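# Place wooden stand and dish upright in rack pockets

## Task

Put the wooden stand and the dish into the wooden rack, each resting on the bottom of a separate pocket and oriented as shown in the reference image called manual. Each item is judged on its own, and nothing may end up tipped over.

## Robot and tools

Robot: two arms, left_arm and right_arm, each with a parallel two-finger gripper. Cameras: cam_high (fixed, looking down at the table), cam_left_wrist and cam_right_wrist, all 504x504 pixels.

Frames. The scene frame has its origin at table-top height, midway between the nominal arm bases. +z is up, +x points out over the table, and left_arm sits toward +y. Arm names do not match image sides. The left base is near (-0.008, +0.296, 0) m and the right base near (-0.005, -0.287, 0) m. Each arm reports its end_effector_position (metres) and end_effector_quat_wxyz in its own base frame. Fixed cameras and the table use the scene frame. The gripper's fingers point along its +z axis and close along its y axis. The reported position is the point between the finger pads, roughly 1 cm behind the tips, and may be off by a few cm.

execute_actions(actions, cameras). actions is a list of actions; each action is a list of up to 15 rows, one row per 1/30 s control step. A short action repeats its last row until 15 steps pass. Every row is one flat list of 14 numbers in [-1, 1] covering both arms: left_arm dx, dy, dz, rx, ry, rz, opening, then right_arm in the same order. dx..rz are an offset, not a pose: measured from that arm's Hand target as it was when the action began, along the Hand target's own axes. Every row in an action counts from that same start, but the next action starts from the new Hand target, so repeating an offset moves further. Scale: 1.0 = 0.6 m for dx, dy, dz and 180 degrees for the rotation vector rx, ry, rz. opening is absolute: +1 fully open (0.094 m), -1 closed. Sending six zeros re-requests the current Hand target; a zero opening is a real command, so resend the present opening to leave a gripper alone. An empty actions list returns camera images; otherwise images come only if cameras names them ("all" or names).

move(target, speed, blend, opening_speed, grip_force, blocking, cameras). target is one 14-number row (same layout, offsets from the Hand targets, same scale) or a list of up to 15 such rows, each also counted from the starting Hand targets, not from the previous row. Grippers follow straight paths, ending together; total time is capped at 10 s. speed: m/s per arm path, 0.002 to 4.3, default 0.25 (turns up to twice that in rad/s); one value or one per target. blend: corner rounding radius in m for lists, 0 means stop at each point. opening_speed: rate of opening change per second on the -1..+1 scale, at least 0.2; use it to close gently. grip_force: newtons per finger pad, 10 to 50, one value or one per arm; it persists, and low values close slowly. blocking=false returns early while the move continues. The result adds a move: line, e.g. done, off_target, moving, held or fault, plus limits such as paced (pose clipped) or held (steps withheld). Paths do not avoid obstacles or the other arm; route around an arm's own base.

wait(seconds 0 to 10, cameras) lets time pass holding the last commands. stop(cameras) brakes a running move. zoom_image(camera, region [x0, y0, x1, y1], at most 504 wide and high) enlarges part of a camera's newest image. show_instructions() shows the reference image. finished_scene(scene) ends the current scene, given its number; it cannot be undone.

Result lines. Hand target is the last commanded pose after clipping; next offsets start there. The gripper often rests a little short of it; send the shortfall as an offset. Orientation commands are clipped to within 40 degrees of the measured one each step. grip_measured is the finger opening on the command scale; with nothing held it reads up to ~2.5 mm wide, and on a firmly held part a bit narrower than the part. grip_effort_nm is gripper motor effort (negative closing), not pad force. Joint torques include the arm's weight. Joint velocities may read within noise. Tool commands show current commands. Step readings list some intermediate positions for action calls. A MOTOR HOT line warns of heating; at 100 °C that arm goes limp for 30 to 60 s or more.

Cautions. Do not let any object fall off the table or be left off it. Avoid drops, releasing moving parts, slams and hard hits on fixed or heavy things. Never let the grippers, housings or wrist cameras touch each other, and do not close one gripper on the other's fingers. A blocked arm keeps pressing; command it back past its gripper to relieve it. Faster moves hit harder and stray more, especially near full reach. Limit holding loads or stretching out for long to avoid heat. Loose objects may occasionally get nudged by outside pushes; check with cameras before finishing. Release by commanding an opening well above grip_measured.

Each tool is called after "Request:" as name([rows], argument=value, ...), one row to a line, values as JSON.

Reference images:

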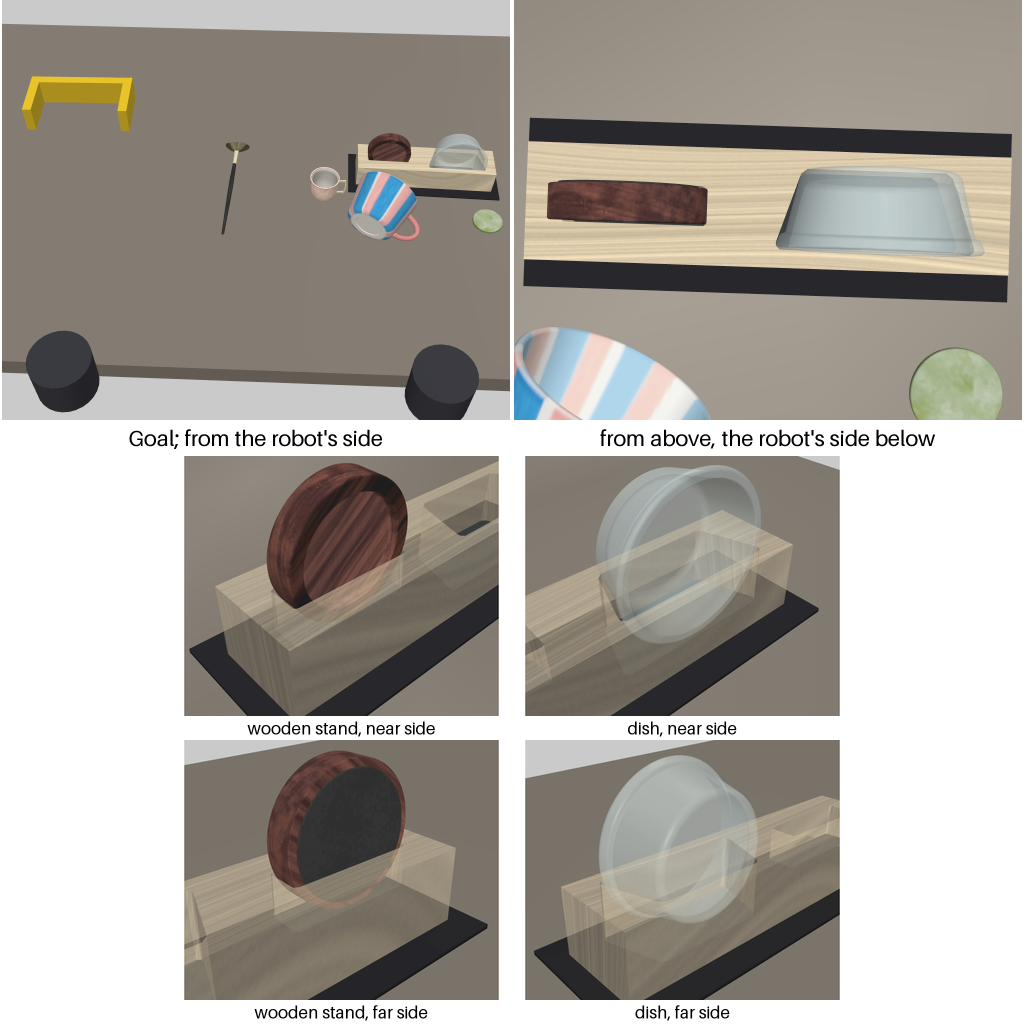

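## Session

Request:
execute_actions(actions=[])

Scene clock: 0.00 s.
left_arm: end_effector_position=(+0.3892, -0.3573, +0.3165) grip_measured=+1.000 grip_effort_nm=n/a end_effector_quat_wxyz=(+0.258, +0.634, +0.650, -0.331) | right_arm: end_effector_position=(+0.3034, -0.2039, +0.1476) grip_measured=+1.000 grip_effort_nm=n/a end_effector_quat_wxyz=(-0.013, +0.773, +0.593, -0.226)
Joint positions: left_arm=[-0.509 1.467 1.422 -1.098 0.778 0.86 0.094] | right_arm=[-0.412 1.501 1.132 -1.458 0.383 1.471 0.094]
Joint velocities: within noise
Joint torques (N m): no reading
Heat: left arm: hottest shoulder 44 °C; right arm: hottest waist 38 °C.
Hand target: left_arm +0.3937, -0.3599, +0.3310; +0.273, +0.637, +0.643, -0.327 | right_arm +0.3112, -0.2073, +0.1554; -0.002, +0.775, +0.592, -0.220
Tool commands: left_gripper/opening=+1.0 right_gripper/opening=+1.0

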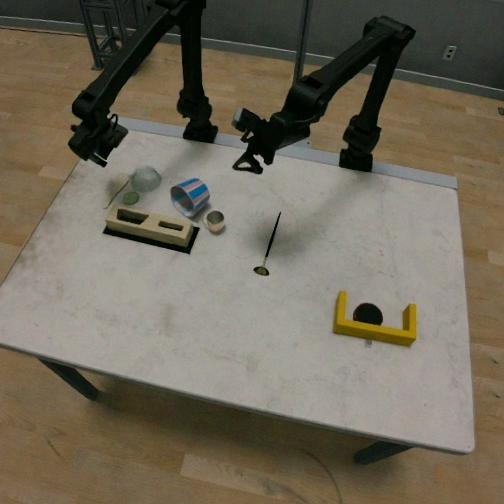

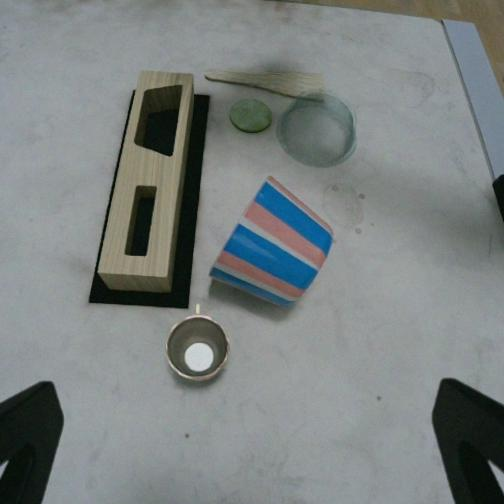

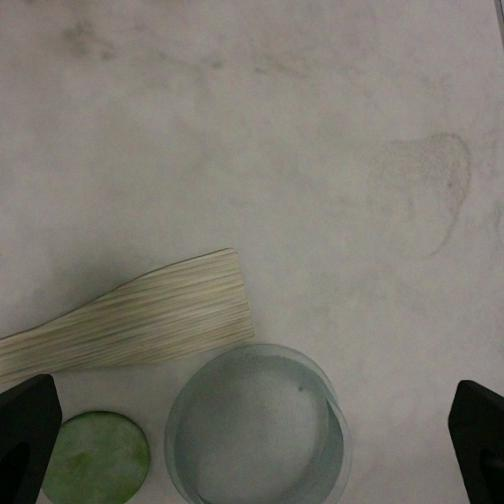

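Request:
zoom_image(camera="cam_high", region=[315, 275, 435, 355])

Request:
zoom_image(camera="cam_high", region=[90, 150, 240, 260])

Request:
zoom_image(camera="cam_left_wrist", region=[80, 40, 380, 320])

Request:
zoom_image(camera="cam_right_wrist", region=[0, 230, 400, 504])

Scaled by 4.200 from the camera's 504x504 image, which has a finer 720x720 frame.

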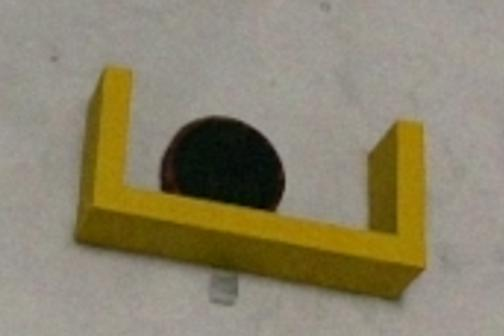

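Scaled by 3.360 from the camera's 504x504 image, which has a finer 720x720 frame.

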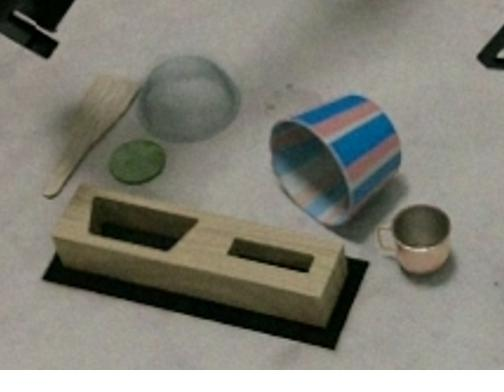

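Scaled by 1.680 from the camera's 504x504 image, which has a finer 720x720 frame.

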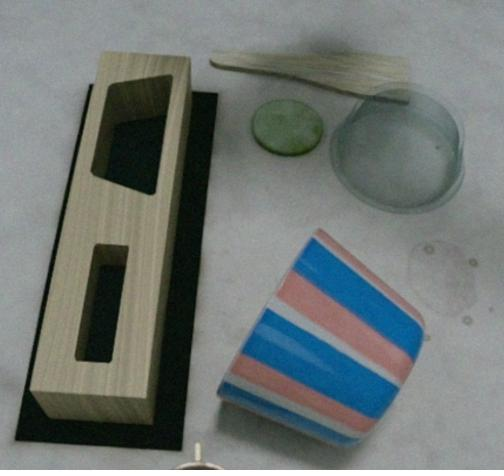

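Scaled by 1.260 from the camera's 504x504 image, which has a finer 720x720 frame.

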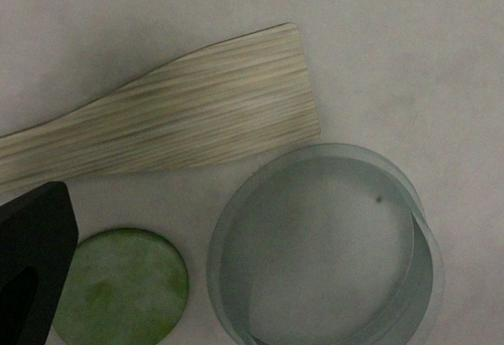

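Request:
move(target=[0.561,0.256,-0.414,-0.342,0.069,-0.377,1,0.069,-0.2,-0.051,-0.377,-0.172,-0.477,1], speed=0.4, cameras=["all"])

Scene clock: 47.33 s.
left_arm: end_effector_position=(+0.5287, +0.0356, +0.1952) grip_measured=+1.000 grip_effort_nm=-0.01 end_effector_quat_wxyz=(+0.230, +0.012, +0.973, -0.003) | right_arm: end_effector_position=(+0.2199, -0.1231, +0.1947) grip_measured=+1.000 grip_effort_nm=-0.04 end_effector_quat_wxyz=(+0.381, +0.004, +0.924, +0.002)
Joint positions: left_arm=[0.084 1.467 1.21 -0.852 0.049 0.097 0.094] | right_arm=[-0.9 0.556 0.538 -0.999 -0.585 -0.721 0.094]
Joint torques (N m): left_arm=[0.91 -12.63 12.3 1.2 0.01 -0.21] | right_arm=[-1.26 0.73 11.55 0.54 -0.5 -0.06]
Heat: left arm: hottest elbow 49 °C; right arm: hottest elbow 41 °C.
Hand target: left_arm +0.5495, +0.0428, +0.2202; +0.259, +0.000, +0.966, +0.001 | right_arm +0.2202, -0.1254, +0.2007; +0.382, +0.000, +0.924, +0.000
Off the commanded pose: left_arm 0.033 m, 4 deg | right_arm 0.006 m, 0 deg.
move: off_target (left_arm)
camera_calibration:
cam_left_wrist: T_world_to_cam=[[-0.0352627, -0.999319, -0.0108484, 0.0565525], [-0.997822, 0.0358112, -0.0553957, 0.578913], [0.0557465, 0.00887141, -0.998406, 0.258032], [0, 0, 0, 1]] pos_world=[0.565262, 0.0334933, 0.290304]
cam_right_wrist: T_world_to_cam=[[-0.0116812, -0.999286, -0.0359406, -0.11133], [-0.935891, 0.0235823, -0.351499, 0.31576], [0.352095, 0.0295305, -0.935498, 0.196303], [0, 0, 0, 1]] pos_world=[0.225099, -0.124493, 0.290629]

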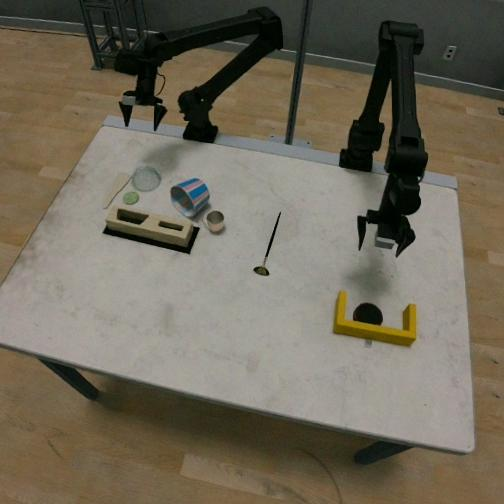

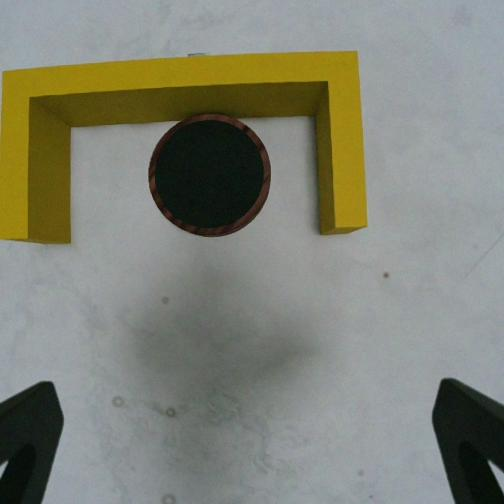

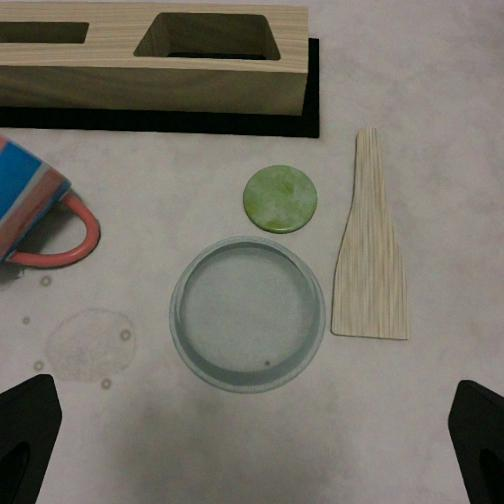

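Request:
zoom_image(camera="cam_right_wrist", region=[140, 150, 350, 410])

Scaled by 1.938 from the camera's 504x504 image, which has a finer 720x720 frame.

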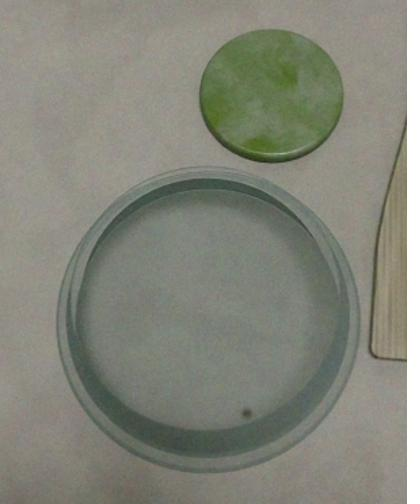

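Request:
move(target=[-0.045,0.043,0.228,0,0.022,0,1,0,0,0,0,0,0,1], speed=0.3, cameras=["cam_left_wrist"])

Scene clock: 82.37 s.
left_arm: end_effector_position=(+0.6197, +0.0597, +0.0904) grip_measured=+1.000 grip_effort_nm=-0.01 end_effector_quat_wxyz=(+0.195, -0.002, +0.981, -0.004) | right_arm: end_effector_position=(+0.2198, -0.1232, +0.1947) grip_measured=+1.000 grip_effort_nm=-0.03 end_effector_quat_wxyz=(+0.381, +0.004, +0.924, +0.002)
Joint positions: left_arm=[0.111 1.822 1.387 -0.746 0.049 0.097 0.094] | right_arm=[-0.9 0.557 0.538 -0.999 -0.585 -0.721 0.094]
Joint velocities: left_arm=[-0.015 -0.015 -0.017 0.002 -0.051 -0.154 0] | right_arm=[within noise]
Joint torques (N m): left_arm=[1.14 -18.14 11.33 1.03 0.25 0.08] | right_arm=[-1.26 0.73 11.55 0.54 -0.5 -0.07]
Heat: left arm: hottest elbow 55 °C; right arm: hottest elbow 43 °C.
Hand target: left_arm +0.6414, +0.0686, +0.1156; +0.226, +0.000, +0.974, +0.001 | right_arm +0.2201, -0.1255, +0.2006; +0.382, +0.001, +0.924, +0.000
Off the commanded pose: left_arm 0.034 m, 4 deg | right_arm 0.006 m, 0 deg.
move: off_target (left_arm)
camera_calibration:
cam_left_wrist: T_world_to_cam=[[-0.00935681, -0.999954, -0.00230283, 0.0659509], [-0.999838, 0.00932034, 0.0153714, 0.659381], [-0.0153492, 0.00244629, -0.999879, 0.19276], [0, 0, 0, 1]] pos_world=[0.66285, 0.0593307, 0.182753]
Images, in order (width x height): cam_left_wrist 504x504.

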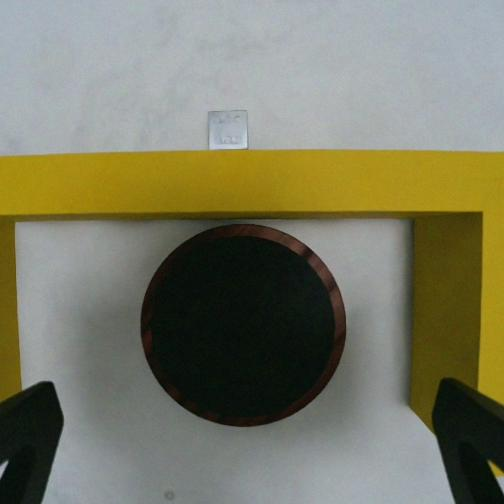

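Request:
move(target=[0.042,0.0067,0.1137,0,0,0,0.94,0,0,0,0,0,0,1], speed=0.12, cameras=["cam_left_wrist"])

Scene clock: 92.33 s.
left_arm: end_effector_position=(+0.6454, +0.0635, +0.0424) grip_measured=+0.942 grip_effort_nm=-0.11 end_effector_quat_wxyz=(+0.219, +0.000, +0.976, -0.002) | right_arm: end_effector_position=(+0.2198, -0.1232, +0.1947) grip_measured=+1.000 grip_effort_nm=-0.03 end_effector_quat_wxyz=(+0.381, +0.004, +0.924, +0.002)
Joint positions: left_arm=[0.112 1.921 1.382 -0.594 0.051 0.101 0.091] | right_arm=[-0.9 0.557 0.538 -0.999 -0.585 -0.721 0.094]
Joint torques (N m): left_arm=[1.49 -18.49 7.68 1.24 0.3 0.07] | right_arm=[-1.26 0.67 11.55 0.55 -0.5 -0.07]
Heat: left arm: hottest elbow 56 °C; right arm: hottest elbow 43 °C.
Hand target: left_arm +0.6487, +0.0726, +0.0431; +0.226, +0.000, +0.974, +0.001 | right_arm +0.2201, -0.1255, +0.2006; +0.382, +0.001, +0.924, +0.000
Off the commanded pose: left_arm 0.010 m, 1 deg | right_arm 0.006 m, 0 deg.
move: done
camera_calibration:
cam_left_wrist: T_world_to_cam=[[-0.0113359, -0.999901, -0.00828404, 0.0714957], [-0.999415, 0.0115969, -0.0321738, 0.687486], [0.0322667, 0.00791448, -0.999448, 0.11404], [0, 0, 0, 1]] pos_world=[0.684215, 0.0626134, 0.136689]
Images, in order (width x height): cam_left_wrist 504x504.

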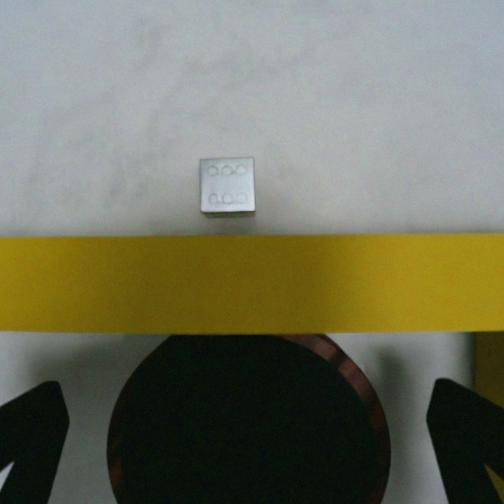

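Request:
move(target=[0.043,0,0.027,0,0,0,0.94,0,0,0,0,0,0,1], speed=0.1, cameras=["cam_left_wrist"])

Scene clock: 96.43 s.
left_arm: end_effector_position=(+0.6313, +0.0643, +0.0194) grip_measured=+0.942 grip_effort_nm=-0.11 end_effector_quat_wxyz=(+0.222, -0.001, +0.975, -0.001) | right_arm: end_effector_position=(+0.2198, -0.1232, +0.1947) grip_measured=+1.000 grip_effort_nm=-0.03 end_effector_quat_wxyz=(+0.381, +0.004, +0.924, +0.002)
Joint positions: left_arm=[0.117 1.921 1.308 -0.514 0.052 0.102 0.091] | right_arm=[-0.9 0.557 0.538 -0.999 -0.585 -0.721 0.094]
Joint torques (N m): left_arm=[1.44 -17.9 7.1 1.32 0.3 0.11] | right_arm=[-1.32 0.73 11.55 0.55 -0.5 -0.07]
Heat: left arm: hottest elbow 55 °C; right arm: hottest elbow 44 °C.
Hand target: left_arm +0.6327, +0.0728, +0.0172; +0.226, +0.000, +0.974, +0.001 | right_arm +0.2201, -0.1255, +0.2006; +0.382, +0.001, +0.924, +0.000
Off the commanded pose: left_arm 0.009 m, 1 deg | right_arm 0.006 m, 0 deg.
move: done
camera_calibration:
cam_left_wrist: T_world_to_cam=[[-0.00878753, -0.999928, -0.00819321, 0.0703279], [-0.999222, 0.00909573, -0.0383714, 0.672771], [0.0384432, 0.00784965, -0.99923, 0.0876684], [0, 0, 0, 1]] pos_world=[0.669496, 0.0635153, 0.113992]
Images, in order (width x height): cam_left_wrist 504x504.

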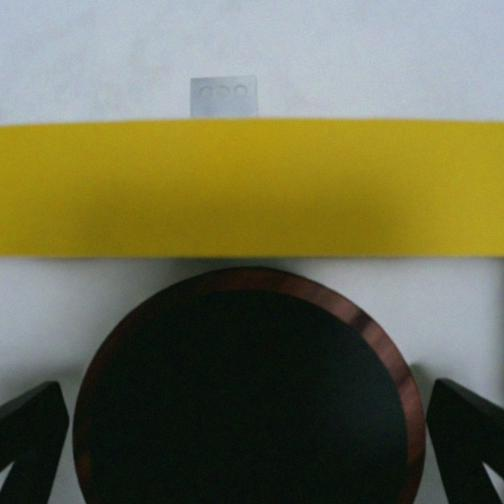

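Request:
move(target=[0,0,0,0,0,0,0.6,0,0,0,0,0,0,1], opening_speed=0.4)

Scene clock: 99.40 s.
left_arm: end_effector_position=(+0.6313, +0.0643, +0.0194) grip_measured=+0.717 grip_effort_nm=-1.02 end_effector_quat_wxyz=(+0.222, -0.001, +0.975, -0.002) | right_arm: end_effector_position=(+0.2198, -0.1232, +0.1947) grip_measured=+1.000 grip_effort_nm=-0.03 end_effector_quat_wxyz=(+0.381, +0.004, +0.924, +0.002)
Joint positions: left_arm=[0.117 1.921 1.308 -0.514 0.053 0.103 0.081] | right_arm=[-0.9 0.557 0.538 -0.999 -0.585 -0.721 0.094]
Joint torques (N m): left_arm=[1.32 -17.96 7.1 1.24 0.28 0.09] | right_arm=[-1.26 0.67 11.55 0.54 -0.5 -0.07]
Heat: left arm: hottest elbow 55 °C; right arm: hottest elbow 44 °C.
Hand target: left_arm +0.6327, +0.0728, +0.0172; +0.226, +0.000, +0.974, +0.001 | right_arm +0.2201, -0.1255, +0.2006; +0.382, +0.001, +0.924, +0.000
Off the commanded pose: left_arm 0.009 m, 1 deg | right_arm 0.006 m, 0 deg.
move: done

Request:
move([
  [-0.0733,0,-0.1497,0,0,0,0.6,0,0,0,0,0,0,1],
  [0.0655,-0.703,-0.1805,0.0733,0,0.1497,0.6,0,0,0,0,0,0,1],
], blend=[0.04,0], speed=0.25, cameras=["cam_high","cam_left_wrist"])

Scene clock: 108.27 s.
left_arm: end_effector_position=(+0.5317, -0.3388, +0.0767) grip_measured=+0.717 grip_effort_nm=-1.03 end_effector_quat_wxyz=(+0.198, +0.262, +0.943, -0.052) | right_arm: end_effector_position=(+0.2198, -0.1232, +0.1947) grip_measured=+1.000 grip_effort_nm=-0.03 end_effector_quat_wxyz=(+0.381, +0.004, +0.924, +0.002)
Joint positions: left_arm=[-0.572 1.846 1.378 -0.69 -0.018 -0.026 0.081] | right_arm=[-0.9 0.557 0.538 -0.999 -0.585 -0.721 0.094]
Joint torques (N m): left_arm=[0.32 -17.55 11.7 0.57 -0.03 -0.23] | right_arm=[-1.26 0.67 11.56 0.54 -0.5 -0.07]
Heat: left arm: hottest elbow 55 °C; right arm: hottest elbow 44 °C.
Hand target: left_arm +0.5496, -0.3491, +0.0965; +0.218, +0.252, +0.941, -0.058 | right_arm +0.2201, -0.1255, +0.2006; +0.382, +0.001, +0.924, +0.000
Off the commanded pose: left_arm 0.029 m, 3 deg | right_arm 0.006 m, 0 deg.
move: off_target (left_arm)
camera_calibration:
cam_left_wrist: T_world_to_cam=[[-0.524306, -0.851361, -0.0169603, -0.00807051], [-0.851441, 0.524436, -0.00404789, 0.672384], [0.0123408, 0.0123183, -0.999848, 0.167316], [0, 0, 0, 1]] pos_world=[0.566199, -0.361554, 0.169876]
Images, in order (width x height): cam_high 504x504, cam_left_wrist 504x504.

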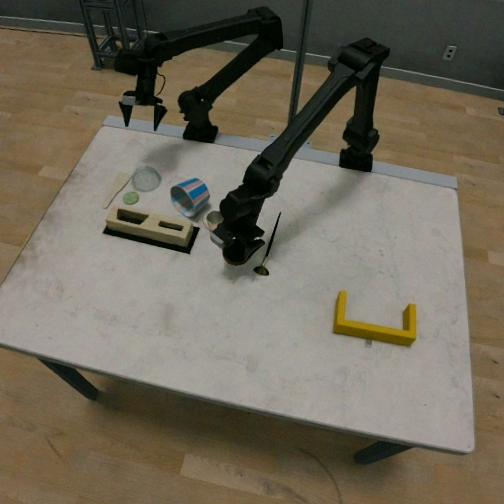

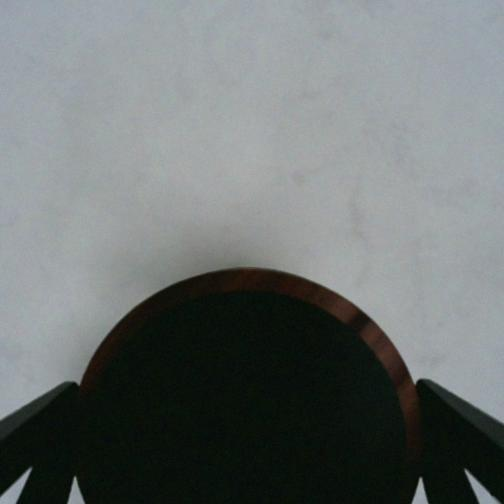

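Request:
move(target=[0.040,0,0.0823,0,0,0,0.6,0,0,0,0,0,0,1], speed=0.1)

Scene clock: 112.00 s.
left_arm: end_effector_position=(+0.5454, -0.3476, +0.0401) grip_measured=+0.717 grip_effort_nm=-1.03 end_effector_quat_wxyz=(+0.210, +0.261, +0.941, -0.056) | right_arm: end_effector_position=(+0.2198, -0.1232, +0.1947) grip_measured=+1.000 grip_effort_nm=-0.03 end_effector_quat_wxyz=(+0.381, +0.004, +0.924, +0.002)
Joint positions: left_arm=[-0.572 1.92 1.374 -0.587 -0.018 -0.026 0.081] | right_arm=[-0.9 0.557 0.538 -0.999 -0.585 -0.721 0.094]
Joint torques (N m): left_arm=[0.38 -18.49 7.69 1.31 -0.05 -0.23] | right_arm=[-1.26 0.73 11.55 0.54 -0.5 -0.07]
Heat: left arm: hottest elbow 55 °C; right arm: hottest elbow 44 °C.
Hand target: left_arm +0.5498, -0.3492, +0.0418; +0.218, +0.252, +0.941, -0.058 | right_arm +0.2201, -0.1255, +0.2006; +0.382, +0.001, +0.924, +0.000
Off the commanded pose: left_arm 0.005 m, 1 deg | right_arm 0.006 m, 0 deg.
move: done

Down another 20.5 mm, then release.

Request:
move(target=[0.015,0,0.0307,0,0,0,0.6,0,0,0,0,0,0,1], speed=0.06)

Scene clock: 114.20 s.
left_arm: end_effector_position=(+0.5454, -0.3476, +0.0199) grip_measured=+0.717 grip_effort_nm=-1.03 end_effector_quat_wxyz=(+0.210, +0.260, +0.941, -0.056) | right_arm: end_effector_position=(+0.2198, -0.1232, +0.1947) grip_measured=+1.000 grip_effort_nm=-0.03 end_effector_quat_wxyz=(+0.381, +0.004, +0.924, +0.002)
Joint positions: left_arm=[-0.572 1.948 1.357 -0.541 -0.018 -0.028 0.081] | right_arm=[-0.9 0.557 0.538 -0.999 -0.585 -0.721 0.094]
Joint torques (N m): left_arm=[0.44 -18.67 7.43 1.31 -0.05 -0.21] | right_arm=[-1.26 0.67 11.55 0.55 -0.5 -0.07]
Heat: left arm: hottest elbow 55 °C; right arm: hottest elbow 44 °C.
Hand target: left_arm +0.5497, -0.3491, +0.0212; +0.218, +0.252, +0.941, -0.058 | right_arm +0.2201, -0.1255, +0.2006; +0.382, +0.001, +0.924, +0.000
Off the commanded pose: left_arm 0.005 m, 1 deg | right_arm 0.006 m, 0 deg.
move: done

Request:
move([
  [0,0,0,0,0,0,0.95,0,0,0,0,0,0,1],
  [0,0,-0.13,0,0,0,0.95,0,0,0,0,0,0,1],
  [0.352,0.337,-0.598,0,0,0,0.95,0,0,0,0,0,0,1],
], speed=[0.1,0.12,0.4], blend=[0,0.03,0], opening_speed=0.5, cameras=["cam_high","cam_left_wrist"])

Scene clock: 122.50 s.
left_arm: end_effector_position=(+0.3413, -0.0059, +0.2359) grip_measured=+0.948 grip_effort_nm=0.11 end_effector_quat_wxyz=(+0.206, +0.250, +0.944, -0.063) | right_arm: end_effector_position=(+0.2198, -0.1232, +0.1947) grip_measured=+1.000 grip_effort_nm=-0.03 end_effector_quat_wxyz=(+0.381, +0.004, +0.924, +0.002)
Joint positions: left_arm=[0.119 1.001 0.941 -1.164 0.266 0.589 0.092] | right_arm=[-0.9 0.557 0.538 -0.999 -0.585 -0.721 0.094]
Joint torques (N m): left_arm=[1.55 -5.07 11.15 0.36 0.49 0.11] | right_arm=[-1.26 0.67 11.55 0.54 -0.5 -0.07]
Heat: left arm: hottest elbow 56 °C; right arm: hottest elbow 45 °C.
Hand target: left_arm +0.3500, -0.0005, +0.2510; +0.218, +0.252, +0.941, -0.058 | right_arm +0.2201, -0.1255, +0.2006; +0.382, +0.001, +0.924, +0.000
Off the commanded pose: left_arm 0.018 m, 2 deg | right_arm 0.006 m, 0 deg.
move: off_target (left_arm)
camera_calibration:
cam_left_wrist: T_world_to_cam=[[-0.507417, -0.861684, 0.00540387, 0.167033], [-0.861483, 0.507139, -0.0256277, 0.344813], [0.0193425, -0.0176593, -0.999657, 0.322152], [0, 0, 0, 1]] pos_world=[0.375575, -0.0252496, 0.329976]
Images, in order (width x height): cam_high 504x504, cam_left_wrist 504x504.

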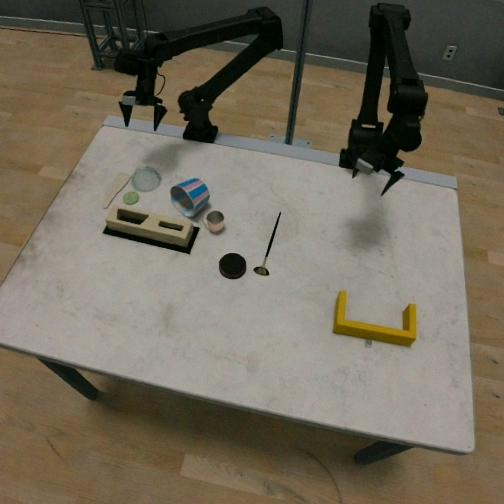

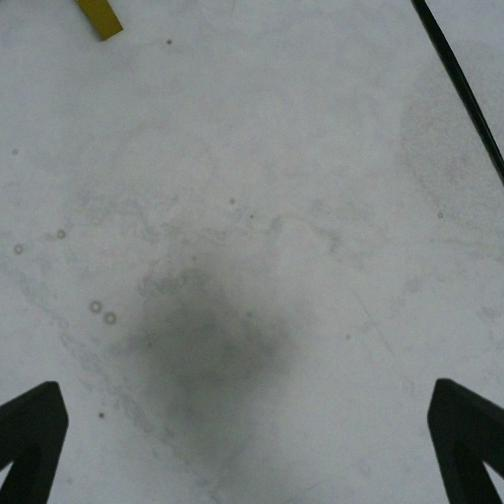

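Request:
move(target=[0,0,0,0,0,0,0.95,-0.3587,0.6025,0.4073,0.0726,-0.166,0.0417,1], speed=0.35, cameras=["cam_high","cam_right_wrist"])

Scene clock: 135.77 s.
left_arm: end_effector_position=(+0.3413, -0.0060, +0.2360) grip_measured=+0.948 grip_effort_nm=0.11 end_effector_quat_wxyz=(+0.206, +0.250, +0.944, -0.063) | right_arm: end_effector_position=(+0.5283, +0.2280, +0.1614) grip_measured=+1.000 grip_effort_nm=-0.04 end_effector_quat_wxyz=(+0.587, +0.094, +0.799, -0.088)
Joint positions: left_arm=[0.119 1.001 0.941 -1.164 0.267 0.59 0.092] | right_arm=[0.637 1.625 0.88 0.283 0.848 0.326 0.094]
Joint torques (N m): left_arm=[1.38 -4.89 11.17 0.38 0.48 0.1] | right_arm=[-1.2 -11.46 11.82 2.25 0.43 -0.04]
Heat: left arm: hottest elbow 58 °C; right arm: hottest elbow 45 °C.
Hand target: left_arm +0.3501, -0.0006, +0.2510; +0.218, +0.252, +0.941, -0.058 | right_arm +0.5454, +0.2357, +0.1794; +0.603, +0.103, +0.787, -0.079
Off the commanded pose: left_arm 0.018 m, 2 deg | right_arm 0.026 m, 3 deg.
move: off_target (left_arm, right_arm)
camera_calibration:
cam_right_wrist: T_world_to_cam=[[-0.244681, -0.969603, 0.0010817, 0.352332], [-0.641552, 0.16106, -0.74998, 0.461866], [0.727009, -0.1842, -0.661459, -0.147409], [0, 0, 0, 1]] pos_world=[0.489688, 0.240081, 0.248504]
Images, in order (width x height): cam_high 504x504, cam_right_wrist 504x504.

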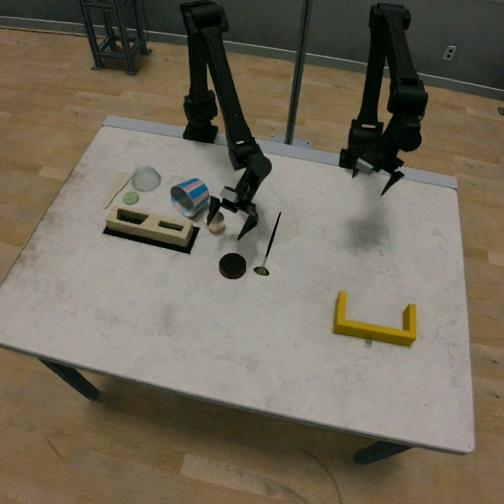

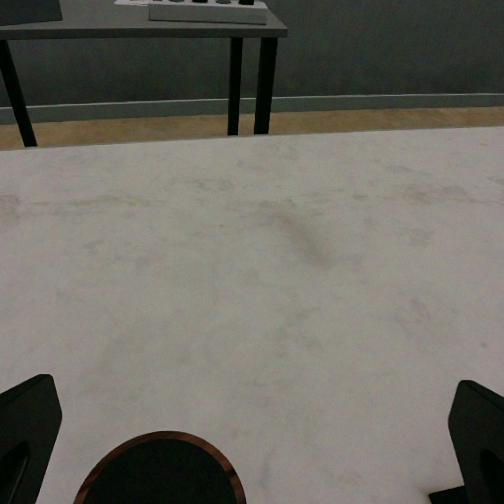

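Request:
move(target=[0,0,0,0,0,0,0.95,0.143,0.081,0.052,0,0,0,1], speed=0.15, cameras=["cam_high","cam_right_wrist"])

Request:
zoom_image(camera="cam_high", region=[180, 190, 300, 290])

Scene clock: 155.77 s.
left_arm: end_effector_position=(+0.3413, -0.0060, +0.2360) grip_measured=+0.948 grip_effort_nm=0.11 end_effector_quat_wxyz=(+0.206, +0.250, +0.944, -0.063) | right_arm: end_effector_position=(+0.5527, +0.2677, +0.0744) grip_measured=+1.000 grip_effort_nm=-0.04 end_effector_quat_wxyz=(+0.587, +0.087, +0.799, -0.098)
Joint positions: left_arm=[0.119 1.001 0.941 -1.164 0.267 0.59 0.092] | right_arm=[0.674 1.901 0.968 0.452 0.89 0.329 0.094]
Joint torques (N m): left_arm=[1.44 -5.13 11.17 0.36 0.48 0.1] | right_arm=[-0.44 -14.39 10.03 2.24 0.46 0.16]
Heat: left arm: hottest elbow 60 °C; right arm: hottest elbow 46 °C.
Hand target: left_arm +0.3501, -0.0006, +0.2510; +0.218, +0.252, +0.941, -0.058 | right_arm +0.5655, +0.2806, +0.0885; +0.603, +0.103, +0.787, -0.079
Off the commanded pose: left_arm 0.018 m, 2 deg | right_arm 0.023 m, 4 deg.
move: off_target (left_arm, right_arm)
camera_calibration:
cam_right_wrist: T_world_to_cam=[[-0.246398, -0.968851, 0.0247978, 0.395829], [-0.643458, 0.144404, -0.751737, 0.411556], [0.724741, -0.201183, -0.658996, -0.209777], [0, 0, 0, 1]] pos_world=[0.514384, 0.281866, 0.161324]
Images, in order (width x height): cam_high 504x504, cam_right_wrist 504x504.

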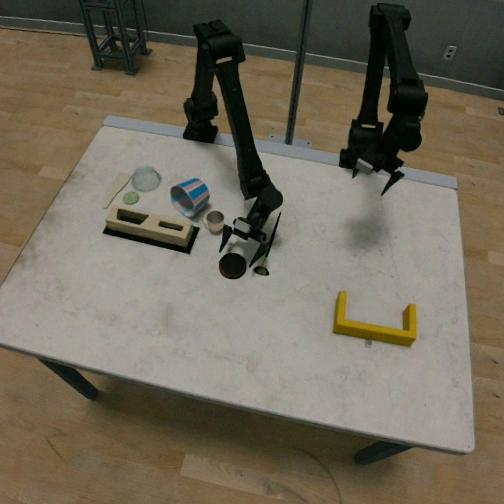

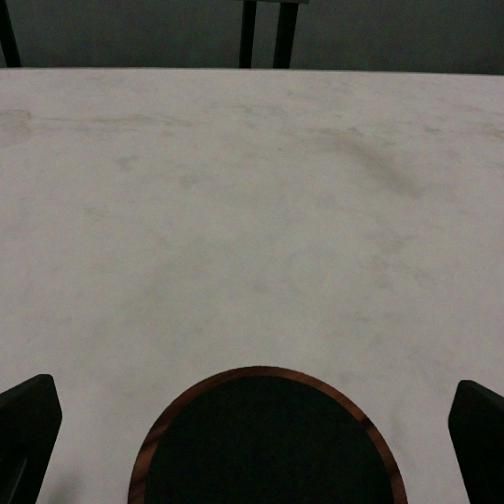

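Scaled by 4.200 from the camera's 504x504 image, which has a finer 720x720 frame.

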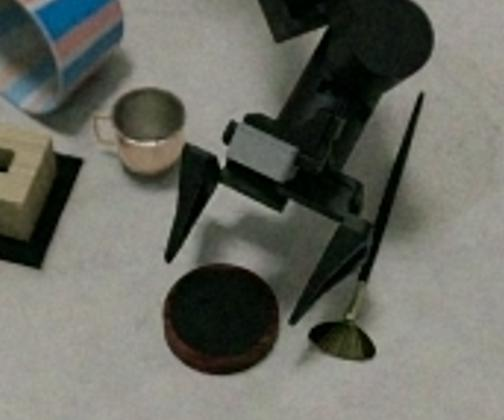

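Request:
move(target=[0,0,0,0,0,0,0.95,0.030,-0.010,0.029,0,0,0,1], speed=0.1, cameras=["cam_high","cam_right_wrist"])

Request:
zoom_image(camera="cam_high", region=[180, 190, 300, 290])

Scene clock: 164.27 s.
left_arm: end_effector_position=(+0.3413, -0.0060, +0.2360) grip_measured=+0.948 grip_effort_nm=0.11 end_effector_quat_wxyz=(+0.206, +0.250, +0.944, -0.063) | right_arm: end_effector_position=(+0.5604, +0.2634, +0.0540) grip_measured=+1.000 grip_effort_nm=-0.04 end_effector_quat_wxyz=(+0.589, +0.093, +0.797, -0.092)
Joint positions: left_arm=[0.119 1.001 0.941 -1.164 0.267 0.59 0.092] | right_arm=[0.657 1.956 0.972 0.517 0.873 0.329 0.094]
Joint torques (N m): left_arm=[1.44 -4.89 11.14 0.31 0.48 0.11] | right_arm=[-1.14 -14.68 9.55 2.24 0.2 0.01]
Heat: left arm: hottest elbow 61 °C; right arm: hottest elbow 47 °C.
Hand target: left_arm +0.3501, -0.0006, +0.2510; +0.218, +0.252, +0.941, -0.058 | right_arm +0.5757, +0.2715, +0.0664; +0.603, +0.103, +0.787, -0.080
Off the commanded pose: left_arm 0.018 m, 2 deg | right_arm 0.021 m, 3 deg.
move: off_target (left_arm, right_arm)
camera_calibration:
cam_right_wrist: T_world_to_cam=[[-0.248244, -0.96866, 0.00847799, 0.395974], [-0.637881, 0.156874, -0.753988, 0.395463], [0.729028, -0.192581, -0.656834, -0.234462], [0, 0, 0, 1]] pos_world=[0.521487, 0.276374, 0.140815]
Images, in order (width x height): cam_high 504x504, cam_right_wrist 504x504.

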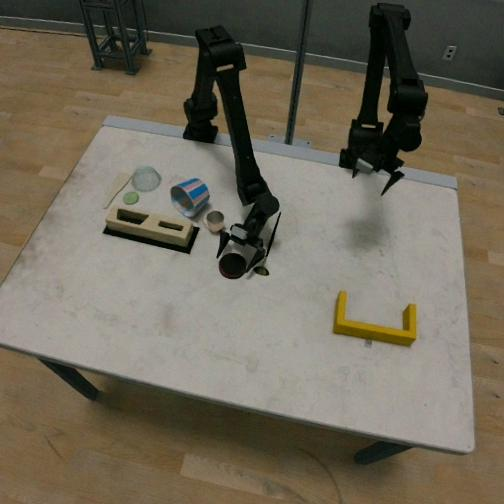

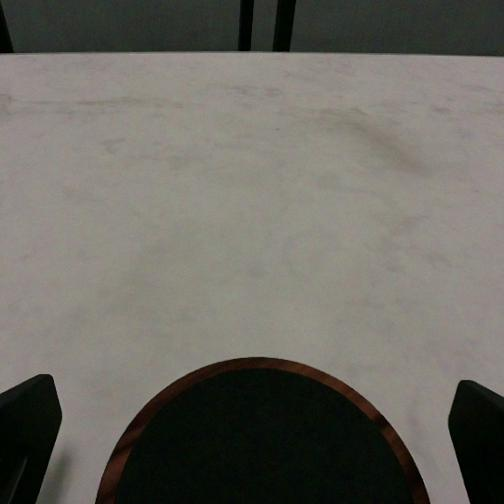

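Scaled by 4.200 from the camera's 504x504 image, which has a finer 720x720 frame.

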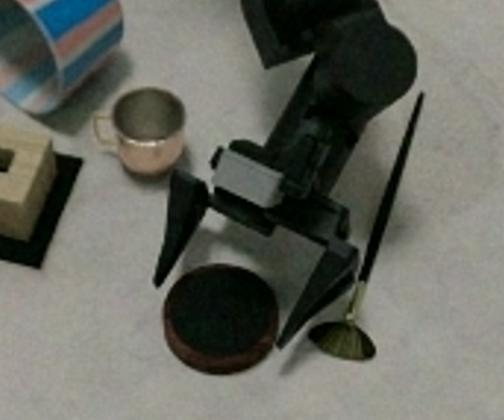

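Request:
move(target=[0,0,0,0,0,0,0.95,0.0567,-0.0042,0.02,0,0,0,1], speed=0.08, cameras=["cam_right_wrist"])

Scene clock: 171.83 s.
left_arm: end_effector_position=(+0.3413, -0.0060, +0.2360) grip_measured=+0.948 grip_effort_nm=0.11 end_effector_quat_wxyz=(+0.206, +0.250, +0.944, -0.063) | right_arm: end_effector_position=(+0.5684, +0.2665, +0.0381) grip_measured=+1.000 grip_effort_nm=-0.04 end_effector_quat_wxyz=(+0.602, +0.103, +0.788, -0.078)
Joint positions: left_arm=[0.119 1.001 0.941 -1.164 0.267 0.59 0.092] | right_arm=[0.652 2.02 0.986 0.617 0.868 0.327 0.094]
Joint torques (N m): left_arm=[1.49 -5.07 11.15 0.36 0.48 0.09] | right_arm=[-1.32 -13.22 8.25 1.83 0.11 -0.01]
Heat: left arm: hottest elbow 62 °C; right arm: hottest elbow 47 °C.
Hand target: left_arm +0.3501, -0.0006, +0.2510; +0.218, +0.252, +0.941, -0.058 | right_arm +0.5777, +0.2684, +0.0305; +0.603, +0.103, +0.787, -0.079
Off the commanded pose: left_arm 0.018 m, 2 deg | right_arm 0.012 m, 0 deg.
move: off_target (left_arm, right_arm)
camera_calibration:
cam_right_wrist: T_world_to_cam=[[-0.247284, -0.968486, -0.0297403, 0.401968], [-0.609452, 0.179327, -0.772276, 0.366586], [0.753272, -0.172846, -0.63459, -0.270012], [0, 0, 0, 1]] pos_world=[0.526209, 0.276892, 0.123713]
Images, in order (width x height): cam_right_wrist 504x504.

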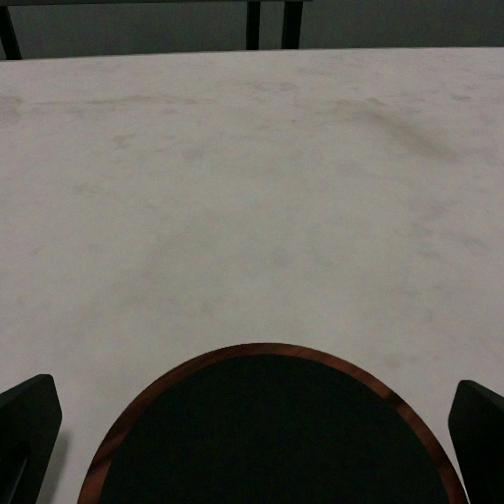

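Request:
move(target=[0,0,0,0,0,0,0.95,0.01,-0.012,-0.008,0,0,0,1], speed=0.08, cameras=["cam_right_wrist"])

Scene clock: 174.93 s.
left_arm: end_effector_position=(+0.3413, -0.0060, +0.2360) grip_measured=+0.948 grip_effort_nm=0.11 end_effector_quat_wxyz=(+0.206, +0.250, +0.944, -0.063) | right_arm: end_effector_position=(+0.5692, +0.2671, +0.0385) grip_measured=+1.000 grip_effort_nm=-0.04 end_effector_quat_wxyz=(+0.607, +0.106, +0.784, -0.074)
Joint positions: left_arm=[0.119 1.001 0.941 -1.164 0.267 0.59 0.092] | right_arm=[0.652 2.025 0.986 0.636 0.868 0.327 0.094]
Joint torques (N m): left_arm=[1.38 -4.95 11.18 0.34 0.49 0.1] | right_arm=[-1.2 -13.92 6.02 2.07 0.13 0]
Heat: left arm: hottest elbow 62 °C; right arm: hottest elbow 47 °C.
Hand target: left_arm +0.3501, -0.0006, +0.2510; +0.218, +0.252, +0.941, -0.058 | right_arm +0.5699, +0.2631, +0.0261; +0.603, +0.103, +0.787, -0.079
Off the commanded pose: left_arm 0.018 m, 2 deg | right_arm 0.013 m, 1 deg.
move: off_target (left_arm, right_arm)
camera_calibration:
cam_right_wrist: T_world_to_cam=[[-0.246903, -0.968167, -0.0411156, 0.40285], [-0.600483, 0.186161, -0.777666, 0.360561], [0.760565, -0.167319, -0.627332, -0.276163], [0, 0, 0, 1]] pos_world=[0.526016, 0.276697, 0.123714]
Images, in order (width x height): cam_right_wrist 504x504.

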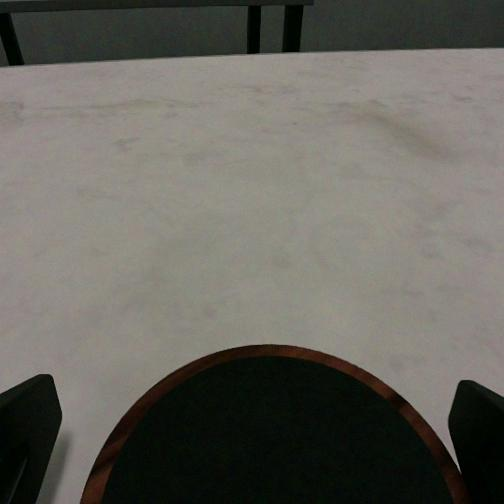

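Request:
move(target=[0,0,0,0,0,0,0.95,-0.02,-0.018,-0.008,0,0,0,1], speed=0.1, cameras=["cam_right_wrist"])

Scene clock: 178.50 s.
left_arm: end_effector_position=(+0.3413, -0.0060, +0.2360) grip_measured=+0.948 grip_effort_nm=0.11 end_effector_quat_wxyz=(+0.206, +0.250, +0.944, -0.063) | right_arm: end_effector_position=(+0.5650, +0.2594, +0.0373) grip_measured=+1.000 grip_effort_nm=-0.04 end_effector_quat_wxyz=(+0.603, +0.105, +0.787, -0.075)
Joint positions: left_arm=[0.119 1.001 0.941 -1.164 0.267 0.59 0.092] | right_arm=[0.644 2.012 0.963 0.639 0.857 0.327 0.094]
Joint torques (N m): left_arm=[1.32 -4.84 11.19 0.38 0.48 0.11] | right_arm=[-1.49 -16.26 5.39 1.66 0.16 -0.06]
Heat: left arm: hottest elbow 62 °C; right arm: hottest elbow 47 °C.
Hand target: left_arm +0.3501, -0.0006, +0.2510; +0.218, +0.252, +0.941, -0.058 | right_arm +0.5656, +0.2532, +0.0390; +0.603, +0.103, +0.787, -0.079
Off the commanded pose: left_arm 0.018 m, 2 deg | right_arm 0.007 m, 1 deg.
move: off_target (left_arm)
camera_calibration:
cam_right_wrist: T_world_to_cam=[[-0.24552, -0.968676, -0.0372256, 0.393483], [-0.608042, 0.183794, -0.772337, 0.363317], [0.754987, -0.16699, -0.634121, -0.271782], [0, 0, 0, 1]] pos_world=[0.522712, 0.268997, 0.122908]
Images, in order (width x height): cam_right_wrist 504x504.

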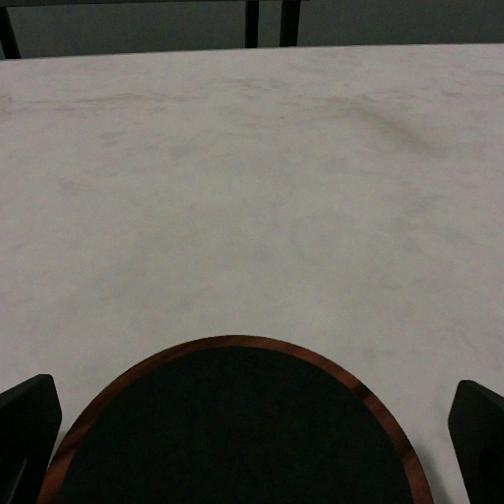

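Request:
move(target=[0,0,0,0,0,0,0.95,0,0.025,0,0,0,0,1], speed=0.1, cameras=["cam_right_wrist"])

Scene clock: 181.90 s.
left_arm: end_effector_position=(+0.3413, -0.0060, +0.2360) grip_measured=+0.948 grip_effort_nm=0.11 end_effector_quat_wxyz=(+0.206, +0.250, +0.944, -0.063) | right_arm: end_effector_position=(+0.5640, +0.2585, +0.0373) grip_measured=+1.000 grip_effort_nm=-0.04 end_effector_quat_wxyz=(+0.603, +0.106, +0.787, -0.079)
Joint positions: left_arm=[0.119 1.001 0.941 -1.164 0.267 0.59 0.092] | right_arm=[0.646 2.012 0.962 0.636 0.868 0.327 0.094]
Joint torques (N m): left_arm=[1.32 -4.95 11.21 0.34 0.49 0.1] | right_arm=[-0.21 -14.92 8.21 0.76 0.35 0.03]
Heat: left arm: hottest elbow 62 °C; right arm: hottest elbow 46 °C.
Hand target: left_arm +0.3501, -0.0006, +0.2510; +0.218, +0.252, +0.941, -0.058 | right_arm +0.5693, +0.2676, +0.0389; +0.603, +0.103, +0.787, -0.079
Off the commanded pose: left_arm 0.018 m, 2 deg | right_arm 0.011 m, 0 deg.
move: off_target (left_arm, right_arm)
camera_calibration:
cam_right_wrist: T_world_to_cam=[[-0.253149, -0.966894, -0.0321216, 0.395978], [-0.606439, 0.184471, -0.773436, 0.361785], [0.753756, -0.176315, -0.63306, -0.267942], [0, 0, 0, 1]] pos_world=[0.521605, 0.268888, 0.122913]
Images, in order (width x height): cam_right_wrist 504x504.

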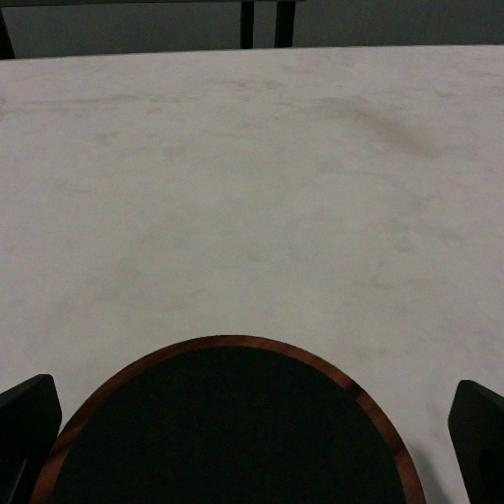

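Request:
move(target=[0,0,0,0,0,0,0.95,0,0.013,0,0,0,0,1], speed=0.2, cameras=["cam_right_wrist"])

Scene clock: 184.63 s.
left_arm: end_effector_position=(+0.3413, -0.0060, +0.2360) grip_measured=+0.948 grip_effort_nm=0.11 end_effector_quat_wxyz=(+0.206, +0.250, +0.944, -0.063) | right_arm: end_effector_position=(+0.5642, +0.2639, +0.0387) grip_measured=+1.000 grip_effort_nm=-0.04 end_effector_quat_wxyz=(+0.602, +0.104, +0.788, -0.083)
Joint positions: left_arm=[0.119 1.001 0.941 -1.164 0.267 0.59 0.092] | right_arm=[0.655 2.012 0.975 0.615 0.877 0.327 0.094]
Joint torques (N m): left_arm=[1.38 -5.07 11.11 0.34 0.48 0.11] | right_arm=[-0.21 -14.33 8.98 0.99 0.39 0.08]
Heat: left arm: hottest elbow 62 °C; right arm: hottest elbow 46 °C.
Hand target: left_arm +0.3501, -0.0006, +0.2510; +0.218, +0.252, +0.941, -0.058 | right_arm +0.5715, +0.2752, +0.0390; +0.603, +0.103, +0.787, -0.079
Off the commanded pose: left_arm 0.018 m, 2 deg | right_arm 0.013 m, 0 deg.
move: off_target (left_arm, right_arm)
camera_calibration:
cam_right_wrist: T_world_to_cam=[[-0.252931, -0.967204, -0.0233004, 0.400971], [-0.610011, 0.178123, -0.772113, 0.365694], [0.750941, -0.181078, -0.635057, -0.263413], [0, 0, 0, 1]] pos_world=[0.522303, 0.274984, 0.124417]
Images, in order (width x height): cam_right_wrist 504x504.

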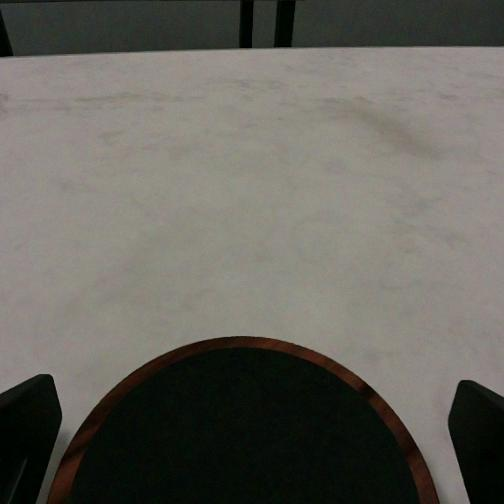

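Request:
move(target=[0,0,0,0,0,0,0.95,0.036,0.002,0.01,0,0,0,1], speed=0.08, cameras=["cam_right_wrist"])

Scene clock: 187.60 s.
left_arm: end_effector_position=(+0.3413, -0.0060, +0.2360) grip_measured=+0.948 grip_effort_nm=0.11 end_effector_quat_wxyz=(+0.206, +0.250, +0.944, -0.063) | right_arm: end_effector_position=(+0.5703, +0.2693, +0.0360) grip_measured=+1.000 grip_effort_nm=-0.03 end_effector_quat_wxyz=(+0.610, +0.116, +0.781, -0.072)
Joint positions: left_arm=[0.119 1.001 0.941 -1.164 0.267 0.59 0.092] | right_arm=[0.657 2.04 0.996 0.647 0.882 0.343 0.094]
Joint torques (N m): left_arm=[1.38 -4.95 11.11 0.36 0.47 0.09] | right_arm=[-0.21 -12.28 7.64 1.4 0.22 -0.09]
Heat: left arm: hottest elbow 62 °C; right arm: hottest elbow 46 °C.
Hand target: left_arm +0.3501, -0.0006, +0.2510; +0.218, +0.252, +0.941, -0.058 | right_arm +0.5719, +0.2762, +0.0165; +0.603, +0.103, +0.787, -0.079
Off the commanded pose: left_arm 0.018 m, 2 deg | right_arm 0.021 m, 2 deg.
move: off_target (left_arm, right_arm)
camera_calibration:
cam_right_wrist: T_world_to_cam=[[-0.258261, -0.964343, -0.0578253, 0.411284], [-0.588724, 0.204559, -0.782023, 0.3474], [0.765967, -0.167923, -0.620561, -0.281436], [0, 0, 0, 1]] pos_world=[0.526312, 0.278296, 0.120809]
Images, in order (width x height): cam_right_wrist 504x504.

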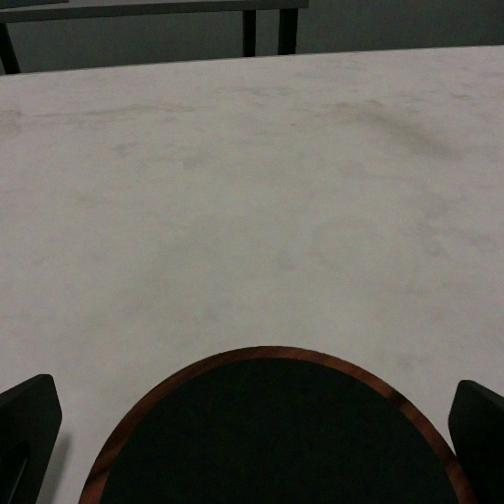

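Request:
move(target=[0,0,0,0,0,0,0.95,-0.065,-0.0235,-0.021,0,0,0,1], speed=0.12, cameras=["cam_right_wrist"])

Scene clock: 194.07 s.
left_arm: end_effector_position=(+0.3413, -0.0060, +0.2360) grip_measured=+0.948 grip_effort_nm=0.11 end_effector_quat_wxyz=(+0.206, +0.250, +0.944, -0.063) | right_arm: end_effector_position=(+0.5648, +0.2665, +0.0523) grip_measured=+1.000 grip_effort_nm=-0.04 end_effector_quat_wxyz=(+0.604, +0.107, +0.786, -0.074)
Joint positions: left_arm=[0.119 1.001 0.941 -1.164 0.267 0.59 0.092] | right_arm=[0.657 1.983 0.975 0.595 0.871 0.336 0.094]
Joint torques (N m): left_arm=[1.38 -5.07 11.11 0.32 0.48 0.11] | right_arm=[-1.26 -16.73 6.24 0.94 0.17 -0.07]
Heat: left arm: hottest elbow 63 °C; right arm: hottest elbow 46 °C.
Hand target: left_arm +0.3501, -0.0006, +0.2510; +0.218, +0.252, +0.941, -0.058 | right_arm +0.5664, +0.2631, +0.0573; +0.603, +0.103, +0.787, -0.079
Off the commanded pose: left_arm 0.018 m, 2 deg | right_arm 0.006 m, 1 deg.
move: off_target (left_arm)
camera_calibration:
cam_right_wrist: T_world_to_cam=[[-0.247949, -0.967914, -0.0407904, 0.402316], [-0.604447, 0.18747, -0.774273, 0.370531], [0.757077, -0.167325, -0.631535, -0.26205], [0, 0, 0, 1]] pos_world=[0.522112, 0.276097, 0.137809]
Images, in order (width x height): cam_right_wrist 504x504.

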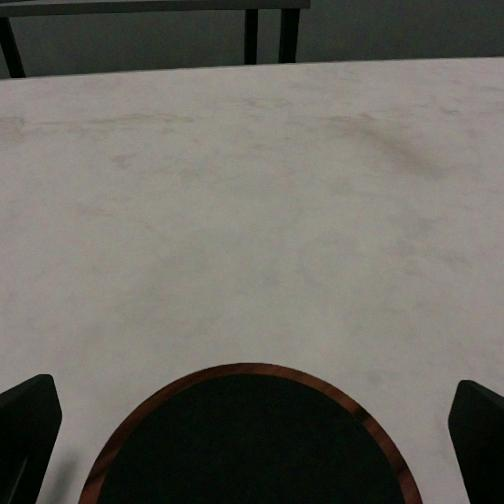

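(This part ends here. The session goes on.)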